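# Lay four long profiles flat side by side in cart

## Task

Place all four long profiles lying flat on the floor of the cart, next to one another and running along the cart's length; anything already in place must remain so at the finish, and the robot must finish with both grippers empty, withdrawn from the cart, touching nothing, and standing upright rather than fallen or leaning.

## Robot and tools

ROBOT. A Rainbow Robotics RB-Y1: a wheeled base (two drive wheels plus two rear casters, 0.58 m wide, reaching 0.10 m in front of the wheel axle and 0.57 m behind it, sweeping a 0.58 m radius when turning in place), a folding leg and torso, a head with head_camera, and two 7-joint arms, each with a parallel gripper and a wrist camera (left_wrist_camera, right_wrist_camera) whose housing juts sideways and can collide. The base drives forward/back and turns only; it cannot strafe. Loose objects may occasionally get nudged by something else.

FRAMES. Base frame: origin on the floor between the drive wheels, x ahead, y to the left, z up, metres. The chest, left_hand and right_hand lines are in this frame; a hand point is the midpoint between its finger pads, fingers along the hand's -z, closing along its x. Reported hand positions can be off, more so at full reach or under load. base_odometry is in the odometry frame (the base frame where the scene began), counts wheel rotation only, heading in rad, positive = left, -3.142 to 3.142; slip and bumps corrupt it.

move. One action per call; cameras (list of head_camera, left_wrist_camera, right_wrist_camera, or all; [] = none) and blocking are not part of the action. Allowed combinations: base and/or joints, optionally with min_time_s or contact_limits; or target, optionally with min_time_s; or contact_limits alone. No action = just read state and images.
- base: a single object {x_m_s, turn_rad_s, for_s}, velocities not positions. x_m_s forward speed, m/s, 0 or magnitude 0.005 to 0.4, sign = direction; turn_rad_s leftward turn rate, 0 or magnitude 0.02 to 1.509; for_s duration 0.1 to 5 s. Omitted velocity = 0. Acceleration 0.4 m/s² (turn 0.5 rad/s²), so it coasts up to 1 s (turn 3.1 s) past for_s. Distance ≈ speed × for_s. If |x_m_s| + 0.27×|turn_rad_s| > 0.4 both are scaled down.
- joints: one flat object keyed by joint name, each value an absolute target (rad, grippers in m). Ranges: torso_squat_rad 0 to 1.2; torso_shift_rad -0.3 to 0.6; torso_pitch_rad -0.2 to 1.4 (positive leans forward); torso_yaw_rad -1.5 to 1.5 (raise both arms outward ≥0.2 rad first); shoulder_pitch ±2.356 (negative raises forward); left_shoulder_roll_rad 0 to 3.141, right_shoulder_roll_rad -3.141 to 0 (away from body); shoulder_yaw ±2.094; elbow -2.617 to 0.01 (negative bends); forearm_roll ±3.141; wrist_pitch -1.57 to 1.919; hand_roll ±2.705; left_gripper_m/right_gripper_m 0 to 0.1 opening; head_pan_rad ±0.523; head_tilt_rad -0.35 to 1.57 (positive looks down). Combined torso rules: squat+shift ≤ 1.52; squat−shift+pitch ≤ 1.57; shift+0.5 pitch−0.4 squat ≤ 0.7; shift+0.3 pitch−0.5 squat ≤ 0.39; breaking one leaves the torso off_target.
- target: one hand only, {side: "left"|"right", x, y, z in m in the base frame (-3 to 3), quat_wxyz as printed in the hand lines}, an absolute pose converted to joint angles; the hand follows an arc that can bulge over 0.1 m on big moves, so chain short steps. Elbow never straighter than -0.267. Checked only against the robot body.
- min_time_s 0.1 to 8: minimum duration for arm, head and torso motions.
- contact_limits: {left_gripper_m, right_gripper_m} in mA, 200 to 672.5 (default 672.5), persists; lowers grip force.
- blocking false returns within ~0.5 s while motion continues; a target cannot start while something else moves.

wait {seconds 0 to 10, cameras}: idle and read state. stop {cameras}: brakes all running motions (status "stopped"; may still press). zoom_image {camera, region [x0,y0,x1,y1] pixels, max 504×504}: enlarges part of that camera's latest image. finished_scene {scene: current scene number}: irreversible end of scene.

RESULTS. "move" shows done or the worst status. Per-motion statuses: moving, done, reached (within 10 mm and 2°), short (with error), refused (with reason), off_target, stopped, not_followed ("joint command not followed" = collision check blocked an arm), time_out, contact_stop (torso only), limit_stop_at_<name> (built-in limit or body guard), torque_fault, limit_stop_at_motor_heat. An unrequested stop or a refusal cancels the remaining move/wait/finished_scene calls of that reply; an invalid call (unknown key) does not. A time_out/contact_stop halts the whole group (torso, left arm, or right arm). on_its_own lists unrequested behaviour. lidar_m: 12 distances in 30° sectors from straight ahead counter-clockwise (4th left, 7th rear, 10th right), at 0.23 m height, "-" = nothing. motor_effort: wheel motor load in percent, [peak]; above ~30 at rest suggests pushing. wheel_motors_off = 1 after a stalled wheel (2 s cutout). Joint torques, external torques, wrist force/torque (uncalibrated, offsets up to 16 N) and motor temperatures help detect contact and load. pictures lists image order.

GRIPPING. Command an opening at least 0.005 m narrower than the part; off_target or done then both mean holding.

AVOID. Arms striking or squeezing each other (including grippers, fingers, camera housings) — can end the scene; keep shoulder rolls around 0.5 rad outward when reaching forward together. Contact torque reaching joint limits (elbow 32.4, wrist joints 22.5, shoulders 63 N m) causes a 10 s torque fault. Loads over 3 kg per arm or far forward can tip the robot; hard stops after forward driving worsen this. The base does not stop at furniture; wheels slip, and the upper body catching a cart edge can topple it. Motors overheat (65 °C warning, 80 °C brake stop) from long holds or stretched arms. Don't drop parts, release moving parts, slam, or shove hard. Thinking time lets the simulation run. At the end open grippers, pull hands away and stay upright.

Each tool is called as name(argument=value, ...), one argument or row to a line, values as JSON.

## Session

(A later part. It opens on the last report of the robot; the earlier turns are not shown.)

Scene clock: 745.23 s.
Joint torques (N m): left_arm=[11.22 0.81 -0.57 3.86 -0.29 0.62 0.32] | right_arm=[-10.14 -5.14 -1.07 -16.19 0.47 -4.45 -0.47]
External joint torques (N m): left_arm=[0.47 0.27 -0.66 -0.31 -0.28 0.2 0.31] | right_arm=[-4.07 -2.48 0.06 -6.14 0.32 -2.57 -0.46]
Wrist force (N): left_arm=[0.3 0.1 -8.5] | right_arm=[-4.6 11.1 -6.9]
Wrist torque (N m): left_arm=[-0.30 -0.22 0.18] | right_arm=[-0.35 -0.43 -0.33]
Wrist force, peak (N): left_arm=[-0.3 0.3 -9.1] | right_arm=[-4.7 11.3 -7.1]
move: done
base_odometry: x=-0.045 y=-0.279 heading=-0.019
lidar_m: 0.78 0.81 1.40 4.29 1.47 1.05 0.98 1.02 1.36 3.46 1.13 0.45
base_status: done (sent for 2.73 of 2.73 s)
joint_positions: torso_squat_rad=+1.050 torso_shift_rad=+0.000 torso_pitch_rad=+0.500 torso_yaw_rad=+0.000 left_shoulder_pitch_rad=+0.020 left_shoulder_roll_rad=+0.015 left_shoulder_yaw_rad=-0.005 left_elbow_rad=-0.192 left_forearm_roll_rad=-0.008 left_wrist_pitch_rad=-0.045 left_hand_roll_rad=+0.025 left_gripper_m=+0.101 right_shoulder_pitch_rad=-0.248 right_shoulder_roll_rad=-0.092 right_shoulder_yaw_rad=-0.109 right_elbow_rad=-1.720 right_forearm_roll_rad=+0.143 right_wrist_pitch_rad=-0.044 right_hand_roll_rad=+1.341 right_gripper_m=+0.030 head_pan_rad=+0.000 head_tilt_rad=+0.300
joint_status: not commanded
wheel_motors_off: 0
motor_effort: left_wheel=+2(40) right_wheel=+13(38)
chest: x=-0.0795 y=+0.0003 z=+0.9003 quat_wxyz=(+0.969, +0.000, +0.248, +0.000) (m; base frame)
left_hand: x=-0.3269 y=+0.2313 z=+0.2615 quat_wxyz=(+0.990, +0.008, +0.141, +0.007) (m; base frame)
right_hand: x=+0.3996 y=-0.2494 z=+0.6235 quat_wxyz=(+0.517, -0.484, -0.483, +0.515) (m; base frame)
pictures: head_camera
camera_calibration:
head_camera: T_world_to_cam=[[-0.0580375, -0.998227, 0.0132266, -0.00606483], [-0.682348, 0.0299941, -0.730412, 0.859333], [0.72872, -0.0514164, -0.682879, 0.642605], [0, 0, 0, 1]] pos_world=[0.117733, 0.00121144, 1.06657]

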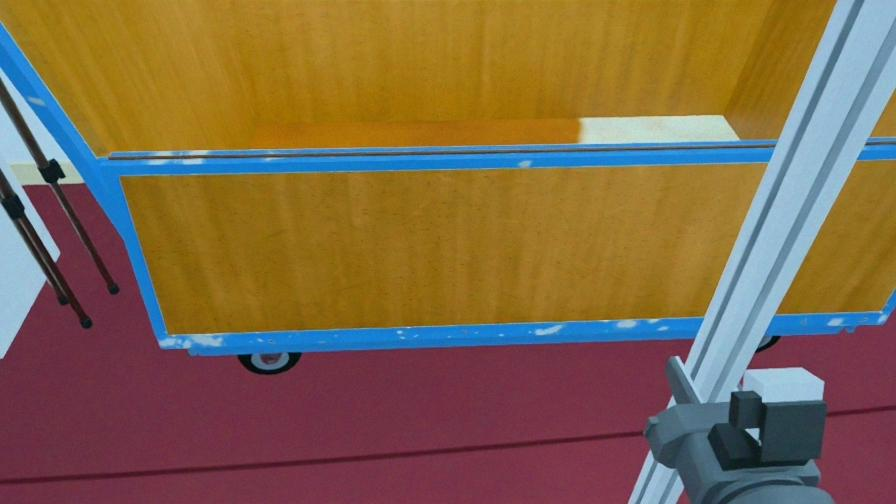

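move(
  target={"side": "right", "x": 0.38, "y": -0.25, "z": 0.68, "quat_wxyz": [0.7071, 0, -0.7071, 0]},
  min_time_s=3,
  cameras=["head_camera"],
)

move(
  joints={"torso_squat_rad": 0.6, "torso_shift_rad": 0.15, "torso_pitch_rad": 0.65, "head_tilt_rad": 0.25},
  min_time_s=2,
  cameras=[],
)

move(
  target={"side": "right", "x": 0.50, "y": -0.22, "z": 0.80, "quat_wxyz": [0.9239, 0, -0.3827, 0]},
  min_time_s=2,
  cameras=[],
)

move(
  joints={"head_pan_rad": 0.4, "head_tilt_rad": 0.25},
  cameras=["head_camera"],
)

move(
  joints={"head_pan_rad": -0.4, "head_tilt_rad": 0.25},
  cameras=["head_camera"],
)

Scene clock: 756.00 s.
Joint torques (N m): left_arm=[11.43 0.29 -0.54 3.99 -0.09 0.54 0.1] | right_arm=[-7.1 -0.63 -0.7 -16.86 0.09 -3.66 -0.54]
External joint torques (N m): left_arm=[0.67 -0.25 -0.63 -0.19 -0.08 0.11 0.09] | right_arm=[-2.45 1.68 0.42 -6.57 -0.11 -2.02 -0.59]
Wrist force (N): left_arm=[0.4 0.3 -8.6] | right_arm=[-19.8 -3.8 -5.8]
Wrist torque (N m): left_arm=[-0.33 -0.21 0.18] | right_arm=[-0.07 -0.77 -0.34]
Wrist force, peak (N): left_arm=[0.3 0.3 -9.0] | right_arm=[-20.2 -3.9 -6.2]
move: done
base_odometry: x=-0.045 y=-0.279 heading=-0.019
lidar_m: 0.79 0.82 1.39 4.29 1.45 1.05 0.98 1.02 1.35 3.46 1.13 0.82
base_status: not commanded
joint_positions: torso_squat_rad=+1.050 torso_shift_rad=+0.000 torso_pitch_rad=+0.500 torso_yaw_rad=+0.000 left_shoulder_pitch_rad=+0.020 left_shoulder_roll_rad=+0.015 left_shoulder_yaw_rad=-0.005 left_elbow_rad=-0.192 left_forearm_roll_rad=-0.008 left_wrist_pitch_rad=-0.045 left_hand_roll_rad=+0.025 left_gripper_m=+0.101 right_shoulder_pitch_rad=-0.151 right_shoulder_roll_rad=-0.074 right_shoulder_yaw_rad=-0.108 right_elbow_rad=-1.957 right_forearm_roll_rad=-0.645 right_wrist_pitch_rad=+0.046 right_hand_roll_rad=+0.559 right_gripper_m=+0.030 head_pan_rad=+0.000 head_tilt_rad=+0.300
joint_status: all done
wheel_motors_off: 0
motor_effort: left_wheel=+3(3) right_wheel=+13(15)
chest: x=-0.0795 y=+0.0003 z=+0.9003 quat_wxyz=(+0.969, +0.000, +0.248, +0.000) (m; base frame)
left_hand: x=-0.3269 y=+0.2313 z=+0.2615 quat_wxyz=(+0.990, +0.008, +0.141, +0.007) (m; base frame)
right_hand: x=+0.3797 y=-0.2503 z=+0.6789 quat_wxyz=(+0.709, -0.001, -0.706, +0.000) (m; base frame)
right_hand_status: reached (checked arc, planned for 3.0 s): 1 mm and 0.3 deg off.
pictures: head_camera
camera_calibration:
head_camera: T_world_to_cam=[[-0.0580375, -0.998227, 0.0132266, -0.00606483], [-0.682348, 0.0299941, -0.730412, 0.859333], [0.72872, -0.0514164, -0.682879, 0.642605], [0, 0, 0, 1]] pos_world=[0.117733, 0.00121144, 1.06657]

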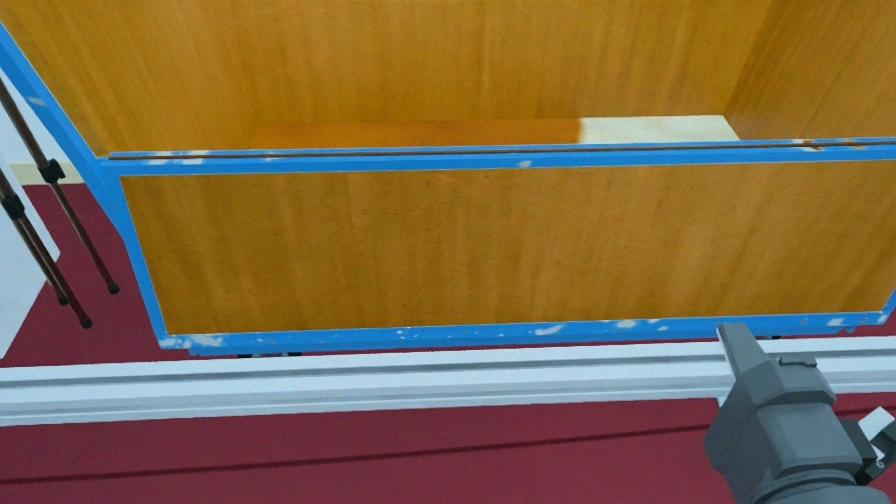

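Scene clock: 758.33 s.
Joint torques (N m): left_arm=[15.19 0.52 -0.65 4.79 -0.25 0.86 0.24] | right_arm=[-5.28 -0.71 -0.36 -16.32 0.21 -3.7 -0.73]
External joint torques (N m): left_arm=[1.08 0 -0.76 -0.71 -0.25 0.17 0.22] | right_arm=[-3.42 1.32 0.86 -6.32 0.01 -2.08 -0.78]
Wrist force (N): left_arm=[1.0 0.3 -8.3] | right_arm=[-19.4 -4.0 -8.7]
Wrist torque (N m): left_arm=[-0.29 -0.15 0.15] | right_arm=[-0.06 -0.77 -0.31]
Wrist force, peak (N): left_arm=[0.1 0.2 -8.9] | right_arm=[-19.9 -4.0 -8.5]
move: done
base_odometry: x=-0.045 y=-0.279 heading=-0.019
lidar_m: 0.79 0.83 1.39 4.29 1.46 1.04 0.98 1.01 1.36 3.47 1.12 0.82
base_status: not commanded
joint_positions: torso_squat_rad=+0.600 torso_shift_rad=+0.150 torso_pitch_rad=+0.651 torso_yaw_rad=+0.000 left_shoulder_pitch_rad=+0.020 left_shoulder_roll_rad=+0.015 left_shoulder_yaw_rad=-0.005 left_elbow_rad=-0.192 left_forearm_roll_rad=-0.008 left_wrist_pitch_rad=-0.045 left_hand_roll_rad=+0.025 left_gripper_m=+0.101 right_shoulder_pitch_rad=-0.151 right_shoulder_roll_rad=-0.073 right_shoulder_yaw_rad=-0.108 right_elbow_rad=-1.957 right_forearm_roll_rad=-0.645 right_wrist_pitch_rad=+0.046 right_hand_roll_rad=+0.559 right_gripper_m=+0.030 head_pan_rad=+0.000 head_tilt_rad=+0.250
joint_status: all done
wheel_motors_off: 0
motor_effort: left_wheel=+0(4) right_wheel=+14(19)
chest: x=+0.0459 y=+0.0003 z=+1.0979 quat_wxyz=(+0.948, +0.000, +0.320, +0.000) (m; base frame)
left_hand: x=-0.2945 y=+0.2314 z=+0.5034 quat_wxyz=(+0.977, +0.009, +0.215, +0.006) (m; base frame)
right_hand: x=+0.4667 y=-0.2503 z=+0.8103 quat_wxyz=(+0.760, -0.001, -0.650, +0.000) (m; base frame)
pictures: none
No camera images: "cameras" was empty.

Scene clock: 760.67 s.
Joint torques (N m): left_arm=[15.46 -0.14 0.24 5.08 -0.09 1.04 0.15] | right_arm=[-11.65 -0.1 0.34 -14.98 0.09 -3.1 -0.21]
External joint torques (N m): left_arm=[1.34 -0.65 0.13 -0.42 -0.09 0.35 0.13] | right_arm=[-3.45 1.56 -0.09 -5.47 -0.06 -1.7 -0.24]
Wrist force (N): left_arm=[1.1 0.3 -7.8] | right_arm=[-15.5 -4.2 -17.4]
Wrist torque (N m): left_arm=[-0.30 -0.15 0.17] | right_arm=[-0.11 -0.71 -0.32]
Wrist force, peak (N): left_arm=[1.4 0.4 -8.5] | right_arm=[-16.1 -4.1 -17.6]
move: done
base_odometry: x=-0.045 y=-0.279 heading=-0.019
lidar_m: 0.78 0.82 1.39 4.29 1.45 1.04 0.98 1.01 1.36 3.46 1.11 0.83
base_status: not commanded
joint_positions: torso_squat_rad=+0.600 torso_shift_rad=+0.150 torso_pitch_rad=+0.651 torso_yaw_rad=+0.000 left_shoulder_pitch_rad=+0.020 left_shoulder_roll_rad=+0.015 left_shoulder_yaw_rad=-0.005 left_elbow_rad=-0.192 left_forearm_roll_rad=-0.008 left_wrist_pitch_rad=-0.045 left_hand_roll_rad=+0.025 left_gripper_m=+0.101 right_shoulder_pitch_rad=-0.565 right_shoulder_roll_rad=+0.000 right_shoulder_yaw_rad=-0.218 right_elbow_rad=-2.124 right_forearm_roll_rad=+0.005 right_wrist_pitch_rad=+1.217 right_hand_roll_rad=+0.057 right_gripper_m=+0.030 head_pan_rad=+0.000 head_tilt_rad=+0.250
joint_status: all done
wheel_motors_off: 0
motor_effort: left_wheel=-1(1) right_wheel=+15(18)
chest: x=+0.0459 y=+0.0003 z=+1.0979 quat_wxyz=(+0.948, +0.000, +0.320, +0.000) (m; base frame)
left_hand: x=-0.2945 y=+0.2314 z=+0.5034 quat_wxyz=(+0.977, +0.009, +0.215, +0.006) (m; base frame)
right_hand: x=+0.4996 y=-0.2202 z=+0.7992 quat_wxyz=(+0.924, +0.000, -0.382, +0.000) (m; base frame)
right_hand_status: reached (checked arc, planned for 2.0 s): 1 mm and 0.1 deg off.
pictures: none
No camera images: "cameras" was empty.

Scene clock: 761.60 s.
Joint torques (N m): left_arm=[14.42 0.24 -0.39 5.18 -0.14 0.86 0.26] | right_arm=[-11.71 -0.41 0.22 -14.8 0 -3.22 -0.32]
External joint torques (N m): left_arm=[0.3 -0.27 -0.5 -0.32 -0.14 0.17 0.24] | right_arm=[-3.51 1.25 -0.22 -5.29 -0.16 -1.82 -0.35]
Wrist force (N): left_arm=[1.2 0.3 -8.3] | right_arm=[-15.9 -4.4 -17.6]
Wrist torque (N m): left_arm=[-0.29 -0.13 0.15] | right_arm=[-0.06 -0.74 -0.35]
Wrist force, peak (N): left_arm=[0.6 0.5 -8.4] | right_arm=[-15.7 -4.0 -17.9]
move: done
base_odometry: x=-0.045 y=-0.279 heading=-0.019
lidar_m: 0.78 0.82 1.39 4.30 1.45 1.04 0.98 1.01 1.36 3.46 1.12 0.83
base_status: not commanded
joint_positions: torso_squat_rad=+0.600 torso_shift_rad=+0.150 torso_pitch_rad=+0.651 torso_yaw_rad=+0.000 left_shoulder_pitch_rad=+0.020 left_shoulder_roll_rad=+0.015 left_shoulder_yaw_rad=-0.005 left_elbow_rad=-0.192 left_forearm_roll_rad=-0.008 left_wrist_pitch_rad=-0.045 left_hand_roll_rad=+0.025 left_gripper_m=+0.101 right_shoulder_pitch_rad=-0.565 right_shoulder_roll_rad=+0.000 right_shoulder_yaw_rad=-0.218 right_elbow_rad=-2.124 right_forearm_roll_rad=+0.005 right_wrist_pitch_rad=+1.217 right_hand_roll_rad=+0.057 right_gripper_m=+0.030 head_pan_rad=+0.400 head_tilt_rad=+0.250
joint_status: all done
wheel_motors_off: 0
motor_effort: left_wheel=-1(1) right_wheel=+16(18)
chest: x=+0.0459 y=+0.0003 z=+1.0979 quat_wxyz=(+0.948, +0.000, +0.320, +0.000) (m; base frame)
left_hand: x=-0.2945 y=+0.2314 z=+0.5034 quat_wxyz=(+0.977, +0.009, +0.215, +0.006) (m; base frame)
right_hand: x=+0.4996 y=-0.2202 z=+0.7992 quat_wxyz=(+0.924, +0.000, -0.382, +0.000) (m; base frame)
pictures: head_camera
camera_calibration:
head_camera: T_world_to_cam=[[0.25644, -0.941371, -0.219223, 0.231257], [-0.748955, -0.050158, -0.660719, 1.01683], [0.610986, 0.333624, -0.717907, 0.721259], [0, 0, 0, 1]] pos_world=[0.261578, 0.0280723, 1.24033]

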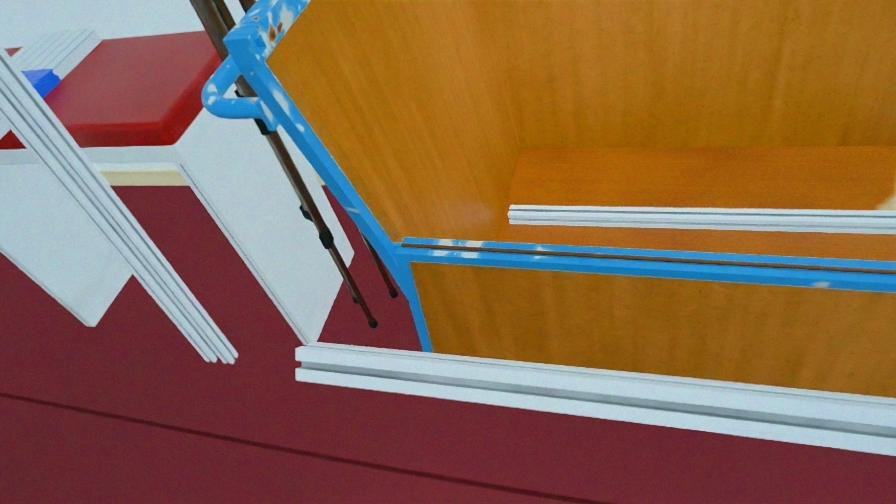

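Scene clock: 762.80 s.
Joint torques (N m): left_arm=[15.1 -0.34 -0.65 4.86 -0.02 0.77 0.07] | right_arm=[-11.97 -0.18 0.25 -14.72 0.23 -3.14 -0.11]
External joint torques (N m): left_arm=[0.98 -0.85 -0.76 -0.64 -0.01 0.08 0.05] | right_arm=[-3.77 1.48 -0.18 -5.21 0.08 -1.74 -0.14]
Wrist force (N): left_arm=[1.0 0.4 -8.1] | right_arm=[-15.5 -4.0 -17.7]
Wrist torque (N m): left_arm=[-0.29 -0.15 0.11] | right_arm=[-0.08 -0.72 -0.32]
Wrist force, peak (N): left_arm=[1.3 0.5 -8.5] | right_arm=[-16.0 -4.1 -17.5]
move: done
base_odometry: x=-0.045 y=-0.279 heading=-0.019
lidar_m: 0.78 0.83 1.40 4.29 1.45 1.04 0.98 1.01 1.36 3.46 1.13 0.82
base_status: not commanded
joint_positions: torso_squat_rad=+0.600 torso_shift_rad=+0.150 torso_pitch_rad=+0.651 torso_yaw_rad=+0.000 left_shoulder_pitch_rad=+0.020 left_shoulder_roll_rad=+0.015 left_shoulder_yaw_rad=-0.005 left_elbow_rad=-0.192 left_forearm_roll_rad=-0.008 left_wrist_pitch_rad=-0.045 left_hand_roll_rad=+0.025 left_gripper_m=+0.101 right_shoulder_pitch_rad=-0.565 right_shoulder_roll_rad=+0.000 right_shoulder_yaw_rad=-0.218 right_elbow_rad=-2.124 right_forearm_roll_rad=+0.005 right_wrist_pitch_rad=+1.217 right_hand_roll_rad=+0.057 right_gripper_m=+0.030 head_pan_rad=-0.400 head_tilt_rad=+0.250
joint_status: all done
wheel_motors_off: 0
motor_effort: left_wheel=+0(1) right_wheel=+16(19)
chest: x=+0.0459 y=+0.0003 z=+1.0979 quat_wxyz=(+0.948, +0.000, +0.320, +0.000) (m; base frame)
left_hand: x=-0.2945 y=+0.2314 z=+0.5034 quat_wxyz=(+0.977, +0.009, +0.215, +0.006) (m; base frame)
right_hand: x=+0.4996 y=-0.2202 z=+0.7992 quat_wxyz=(+0.924, +0.000, -0.382, +0.000) (m; base frame)
pictures: head_camera
camera_calibration:
head_camera: T_world_to_cam=[[-0.362165, -0.897531, 0.251544, -0.240099], [-0.729991, 0.105301, -0.675296, 1.03146], [0.579611, -0.428194, -0.693326, 0.696783], [0, 0, 0, 1]] pos_world=[0.26214, -0.0257515, 1.24004]

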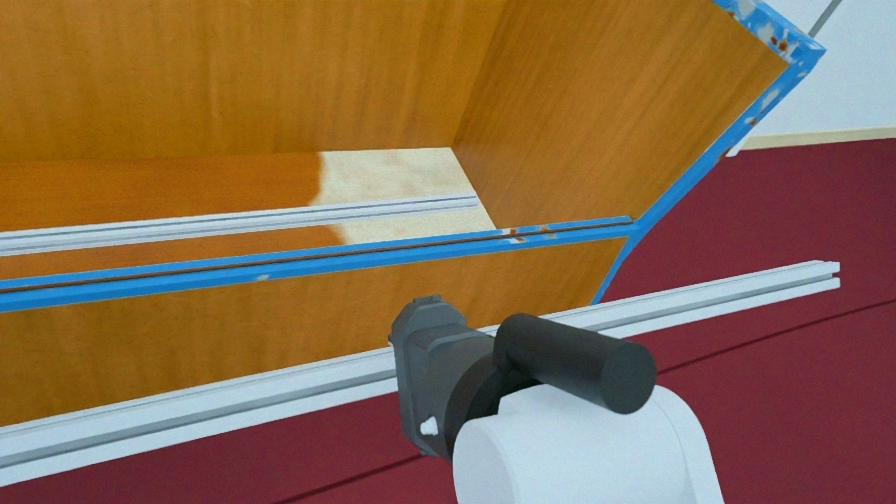

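move(
  target={"side": "right", "x": 0.50, "y": -0.2095, "z": 0.80, "quat_wxyz": [0.9238, 0.0161, -0.3826, -0.0067]},
  min_time_s=1,
  cameras=[],
)

move(
  base={"x_m_s": 0.2, "for_s": 2.6},
  cameras=["head_camera"],
)

Scene clock: 801.73 s.
Joint torques (N m): left_arm=[15.33 0.33 -0.55 5.23 -0.07 1.05 0.37] | right_arm=[-10.87 0 1.66 -14.31 -0.1 -2.79 -0.48]
External joint torques (N m): left_arm=[1.21 -0.18 -0.66 -0.27 -0.06 0.37 0.35] | right_arm=[-2.61 1.46 1.2 -4.8 -0.23 -1.39 -0.51]
Wrist force (N): left_arm=[0.9 0.5 -8.7] | right_arm=[-15.7 -4.7 -17.6]
Wrist torque (N m): left_arm=[-0.31 -0.17 0.13] | right_arm=[-0.01 -0.70 -0.35]
Wrist force, peak (N): left_arm=[0.9 0.5 -8.7] | right_arm=[-15.9 -4.2 -17.8]
move: done
base_odometry: x=-0.045 y=-0.279 heading=-0.019
lidar_m: 0.78 0.82 1.39 4.29 1.44 1.05 0.97 1.01 1.35 3.47 1.13 0.82
base_status: not commanded
joint_positions: torso_squat_rad=+0.600 torso_shift_rad=+0.150 torso_pitch_rad=+0.651 torso_yaw_rad=+0.000 left_shoulder_pitch_rad=+0.020 left_shoulder_roll_rad=+0.015 left_shoulder_yaw_rad=-0.005 left_elbow_rad=-0.192 left_forearm_roll_rad=-0.008 left_wrist_pitch_rad=-0.045 left_hand_roll_rad=+0.025 left_gripper_m=+0.101 right_shoulder_pitch_rad=-0.565 right_shoulder_roll_rad=+0.000 right_shoulder_yaw_rad=-0.200 right_elbow_rad=-2.124 right_forearm_roll_rad=-0.007 right_wrist_pitch_rad=+1.218 right_hand_roll_rad=+0.026 right_gripper_m=+0.030 head_pan_rad=-0.400 head_tilt_rad=+0.250
joint_status: all done
wheel_motors_off: 0
motor_effort: left_wheel=-1(1) right_wheel=+14(18)
chest: x=+0.0459 y=+0.0003 z=+1.0979 quat_wxyz=(+0.948, +0.000, +0.320, +0.000) (m; base frame)
left_hand: x=-0.2945 y=+0.2314 z=+0.5034 quat_wxyz=(+0.977, +0.009, +0.215, +0.006) (m; base frame)
right_hand: x=+0.4996 y=-0.2099 z=+0.7994 quat_wxyz=(+0.924, +0.016, -0.381, -0.006) (m; base frame)
right_hand_status: reached (checked arc, planned for 1.0 s): 1 mm and 0.1 deg off.
pictures: none
No camera images: "cameras" was empty.

Scene clock: 805.43 s.
Joint torques (N m): left_arm=[15.54 0.75 -0.53 5.6 -0.08 0.7 0.28] | right_arm=[-11.56 0.28 1.35 -14.75 0.03 -3.02 -0.49]
External joint torques (N m): left_arm=[1.43 0.24 -0.64 0.11 -0.07 0.01 0.25] | right_arm=[-3.31 1.74 0.89 -5.24 -0.1 -1.63 -0.53]
Wrist force (N): left_arm=[0.9 0.1 -8.3] | right_arm=[-15.5 -4.8 -17.3]
Wrist torque (N m): left_arm=[-0.27 -0.18 0.14] | right_arm=[-0.03 -0.68 -0.37]
Wrist force, peak (N): left_arm=[1.3 0.4 -8.6] | right_arm=[-16.2 -4.4 -18.4]
move: done
base_odometry: x=+0.475 y=-0.288 heading=-0.019
lidar_m: 0.27 0.28 0.39 1.66 2.21 1.59 1.50 1.54 2.08 4.68 0.38 0.28
base_status: done (sent for 2.6 of 2.6 s)
joint_positions: torso_squat_rad=+0.600 torso_shift_rad=+0.150 torso_pitch_rad=+0.651 torso_yaw_rad=+0.000 left_shoulder_pitch_rad=+0.020 left_shoulder_roll_rad=+0.015 left_shoulder_yaw_rad=-0.005 left_elbow_rad=-0.193 left_forearm_roll_rad=-0.008 left_wrist_pitch_rad=-0.045 left_hand_roll_rad=+0.025 left_gripper_m=+0.101 right_shoulder_pitch_rad=-0.565 right_shoulder_roll_rad=+0.000 right_shoulder_yaw_rad=-0.200 right_elbow_rad=-2.124 right_forearm_roll_rad=-0.007 right_wrist_pitch_rad=+1.218 right_hand_roll_rad=+0.026 right_gripper_m=+0.030 head_pan_rad=-0.400 head_tilt_rad=+0.250
joint_status: not commanded
wheel_motors_off: 0
motor_effort: left_wheel=+3(36) right_wheel=-4(47)
chest: x=+0.0458 y=+0.0003 z=+1.0980 quat_wxyz=(+0.948, +0.000, +0.320, +0.000) (m; base frame)
left_hand: x=-0.2943 y=+0.2314 z=+0.5034 quat_wxyz=(+0.977, +0.008, +0.214, +0.006) (m; base frame)
right_hand: x=+0.4995 y=-0.2099 z=+0.7993 quat_wxyz=(+0.924, +0.016, -0.381, -0.006) (m; base frame)
pictures: head_camera
camera_calibration:
head_camera: T_world_to_cam=[[-0.362204, -0.897529, 0.251495, -0.240064], [-0.729887, 0.105296, -0.675409, 1.0315], [0.579718, -0.428199, -0.693234, 0.696698], [0, 0, 0, 1]] pos_world=[0.26204, -0.0257515, 1.24003]

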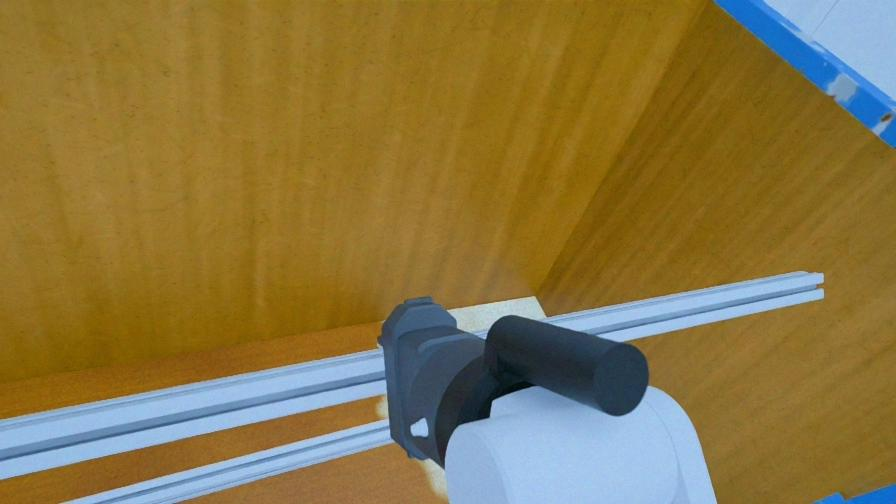

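move(
  target={"side": "right", "x": 0.60, "y": -0.2095, "z": 0.66, "quat_wxyz": [0.9847, 0.0172, -0.1736, -0.0030]},
  min_time_s=1.5,
  cameras=[],
)

move(
  joints={"torso_squat_rad": 0.7, "torso_shift_rad": 0.22, "torso_pitch_rad": 0.8, "head_tilt_rad": 0},
  min_time_s=1.5,
  cameras=[],
)

move(
  target={"side": "right", "x": 0.59, "y": -0.2095, "z": 0.53, "quat_wxyz": [0.99985, 0.01745, 0, 0]},
  min_time_s=1.2,
  cameras=["head_camera", "right_wrist_camera"],
)

Scene clock: 812.83 s.
Joint torques (N m): left_arm=[14.99 0.48 -0.12 5.18 -0.39 0.72 0.29] | right_arm=[-22.59 -8.49 -0.29 -12.8 0.29 -1.43 -0.12]
External joint torques (N m): left_arm=[0.88 -0.04 -0.23 -0.32 -0.38 0.04 0.27] | right_arm=[-3.71 -1.6 -0.37 -4.08 0.1 -0.73 -0.14]
Wrist force (N): left_arm=[1.1 0.1 -8.1] | right_arm=[-10.0 -4.5 -21.1]
Wrist torque (N m): left_arm=[-0.25 -0.14 0.14] | right_arm=[0.05 -0.55 -0.34]
Wrist force, peak (N): left_arm=[1.3 0.3 -8.7] | right_arm=[-11.5 -4.8 -22.5]
move: done
base_odometry: x=+0.475 y=-0.288 heading=-0.019
lidar_m: 0.27 0.28 0.39 1.67 2.21 1.58 1.49 1.55 2.07 4.67 0.39 0.27
base_status: not commanded
joint_positions: torso_squat_rad=+0.600 torso_shift_rad=+0.150 torso_pitch_rad=+0.651 torso_yaw_rad=+0.000 left_shoulder_pitch_rad=+0.020 left_shoulder_roll_rad=+0.015 left_shoulder_yaw_rad=-0.005 left_elbow_rad=-0.192 left_forearm_roll_rad=-0.008 left_wrist_pitch_rad=-0.045 left_hand_roll_rad=+0.025 left_gripper_m=+0.101 right_shoulder_pitch_rad=-1.256 right_shoulder_roll_rad=-0.242 right_shoulder_yaw_rad=-0.306 right_elbow_rad=-0.814 right_forearm_roll_rad=-0.051 right_wrist_pitch_rad=+1.054 right_hand_roll_rad=-0.011 right_gripper_m=+0.030 head_pan_rad=-0.400 head_tilt_rad=+0.250
joint_status: all done
wheel_motors_off: 0
motor_effort: left_wheel=+4(5) right_wheel=-5(7)
chest: x=+0.0458 y=+0.0003 z=+1.0980 quat_wxyz=(+0.948, +0.000, +0.320, +0.000) (m; base frame)
left_hand: x=-0.2944 y=+0.2314 z=+0.5034 quat_wxyz=(+0.977, +0.009, +0.214, +0.006) (m; base frame)
right_hand: x=+0.5991 y=-0.2096 z=+0.6593 quat_wxyz=(+0.985, +0.017, -0.173, -0.003) (m; base frame)
right_hand_status: reached (checked arc, planned for 1.6 s): 1 mm and 0.1 deg off.
pictures: none
No camera images: "cameras" was empty.

Scene clock: 814.67 s.
Joint torques (N m): left_arm=[17.76 0.97 -0.6 6.3 0.2 1.12 0.36] | right_arm=[-20.23 -7.24 -0.05 -12.21 0.29 -1.24 -0.31]
External joint torques (N m): left_arm=[0.61 0.48 -0.72 -0.39 0.21 0.19 0.33] | right_arm=[-4.23 -1.32 -0.1 -4.26 0.11 -0.81 -0.32]
Wrist force (N): left_arm=[1.8 0.2 -7.7] | right_arm=[-8.2 -5.1 -21.7]
Wrist torque (N m): left_arm=[-0.29 -0.10 0.13] | right_arm=[0.00 -0.53 -0.34]
Wrist force, peak (N): left_arm=[2.1 0.2 -8.2] | right_arm=[-8.2 -5.3 -22.2]
move: done
base_odometry: x=+0.475 y=-0.288 heading=-0.019
lidar_m: 0.26 0.28 0.38 1.68 2.21 1.59 1.50 1.55 2.07 4.67 0.38 0.29
base_status: not commanded
joint_positions: torso_squat_rad=+0.700 torso_shift_rad=+0.220 torso_pitch_rad=+0.800 torso_yaw_rad=+0.000 left_shoulder_pitch_rad=+0.020 left_shoulder_roll_rad=+0.015 left_shoulder_yaw_rad=-0.005 left_elbow_rad=-0.192 left_forearm_roll_rad=-0.008 left_wrist_pitch_rad=-0.045 left_hand_roll_rad=+0.025 left_gripper_m=+0.101 right_shoulder_pitch_rad=-1.256 right_shoulder_roll_rad=-0.242 right_shoulder_yaw_rad=-0.306 right_elbow_rad=-0.814 right_forearm_roll_rad=-0.051 right_wrist_pitch_rad=+1.054 right_hand_roll_rad=-0.011 right_gripper_m=+0.030 head_pan_rad=-0.400 head_tilt_rad=+0.000
joint_status: all done
wheel_motors_off: 0
motor_effort: left_wheel=+4(5) right_wheel=-4(7)
chest: x=+0.1110 y=+0.0003 z=+1.0185 quat_wxyz=(+0.921, +0.000, +0.390, +0.000) (m; base frame)
left_hand: x=-0.3142 y=+0.2314 z=+0.4814 quat_wxyz=(+0.958, +0.009, +0.287, +0.005) (m; base frame)
right_hand: x=+0.5925 y=-0.2096 z=+0.5020 quat_wxyz=(+0.995, +0.017, -0.099, -0.004) (m; base frame)
pictures: none
No camera images: "cameras" was empty.

Scene clock: 816.20 s.
Joint torques (N m): left_arm=[17.62 0.54 -0.28 6.67 -0.14 0.98 0.06] | right_arm=[-21.77 -10.25 -0.82 -10.71 -0.02 -0.01 0.06]
External joint torques (N m): left_arm=[0.47 0.05 -0.4 -0.03 -0.13 0.04 0.03] | right_arm=[-3.59 -3.35 -0.9 -3.07 -0.19 0.05 0.06]
Wrist force (N): left_arm=[2.2 0.1 -7.8] | right_arm=[-5.1 -5.1 -21.7]
Wrist torque (N m): left_arm=[-0.28 -0.05 0.11] | right_arm=[0.08 -0.46 -0.28]
Wrist force, peak (N): left_arm=[1.9 0.1 -8.2] | right_arm=[-7.4 -5.2 -22.2]
move: done
base_odometry: x=+0.475 y=-0.288 heading=-0.019
lidar_m: 0.26 0.28 0.39 1.68 2.21 1.59 1.50 1.55 2.07 4.66 0.39 0.27
base_status: not commanded
joint_positions: torso_squat_rad=+0.700 torso_shift_rad=+0.220 torso_pitch_rad=+0.800 torso_yaw_rad=+0.000 left_shoulder_pitch_rad=+0.020 left_shoulder_roll_rad=+0.015 left_shoulder_yaw_rad=-0.005 left_elbow_rad=-0.192 left_forearm_roll_rad=-0.008 left_wrist_pitch_rad=-0.045 left_hand_roll_rad=+0.025 left_gripper_m=+0.101 right_shoulder_pitch_rad=-1.420 right_shoulder_roll_rad=-0.301 right_shoulder_yaw_rad=-0.312 right_elbow_rad=-0.657 right_forearm_roll_rad=-0.062 right_wrist_pitch_rad=+1.263 right_hand_roll_rad=-0.006 right_gripper_m=+0.030 head_pan_rad=-0.400 head_tilt_rad=+0.000
joint_status: all done
wheel_motors_off: 0
motor_effort: left_wheel=+4(5) right_wheel=-4(7)
chest: x=+0.1110 y=+0.0003 z=+1.0185 quat_wxyz=(+0.921, +0.000, +0.390, +0.000) (m; base frame)
left_hand: x=-0.3142 y=+0.2314 z=+0.4814 quat_wxyz=(+0.958, +0.009, +0.287, +0.005) (m; base frame)
right_hand: x=+0.5888 y=-0.2093 z=+0.5300 quat_wxyz=(+1.000, +0.018, -0.002, +0.000) (m; base frame)
right_hand_status: reached (checked arc, planned for 1.2 s): 1 mm and 0.3 deg off.
pictures: head_camera, right_wrist_camera
camera_calibration:
head_camera: T_world_to_cam=[[-0.3258, -0.900135, 0.289156, -0.236403], [-0.676736, 0.0084548, -0.736177, 1.08014], [0.660214, -0.435529, -0.611908, 0.461958], [0, 0, 0, 1]] pos_world=[0.348959, -0.020731, 1.14621]
right_wrist_camera: T_world_to_cam=[[-0.999763, 0.0187299, -0.0110679, 0.600123], [0.0110943, 0.876539, 0.481203, -0.047902], [0.0187143, 0.480967, -0.876539, 0.628291], [0, 0, 0, 1]] pos_world=[0.588755, -0.27144, 0.580415]

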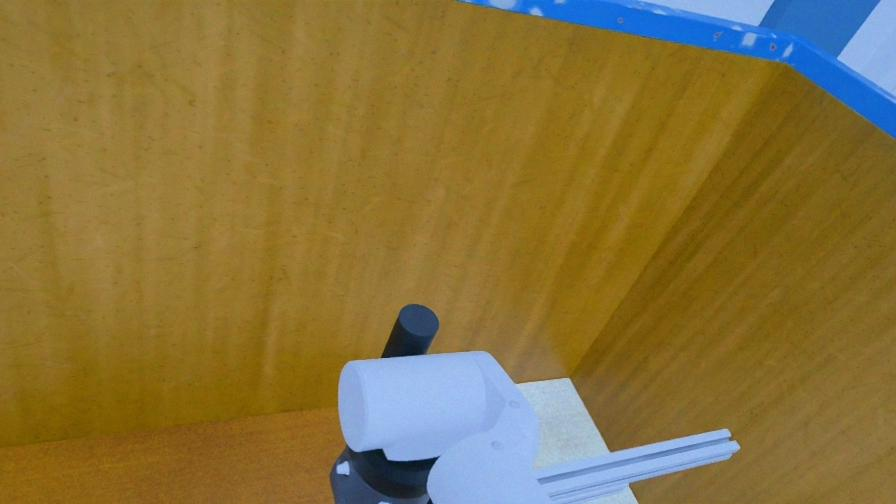

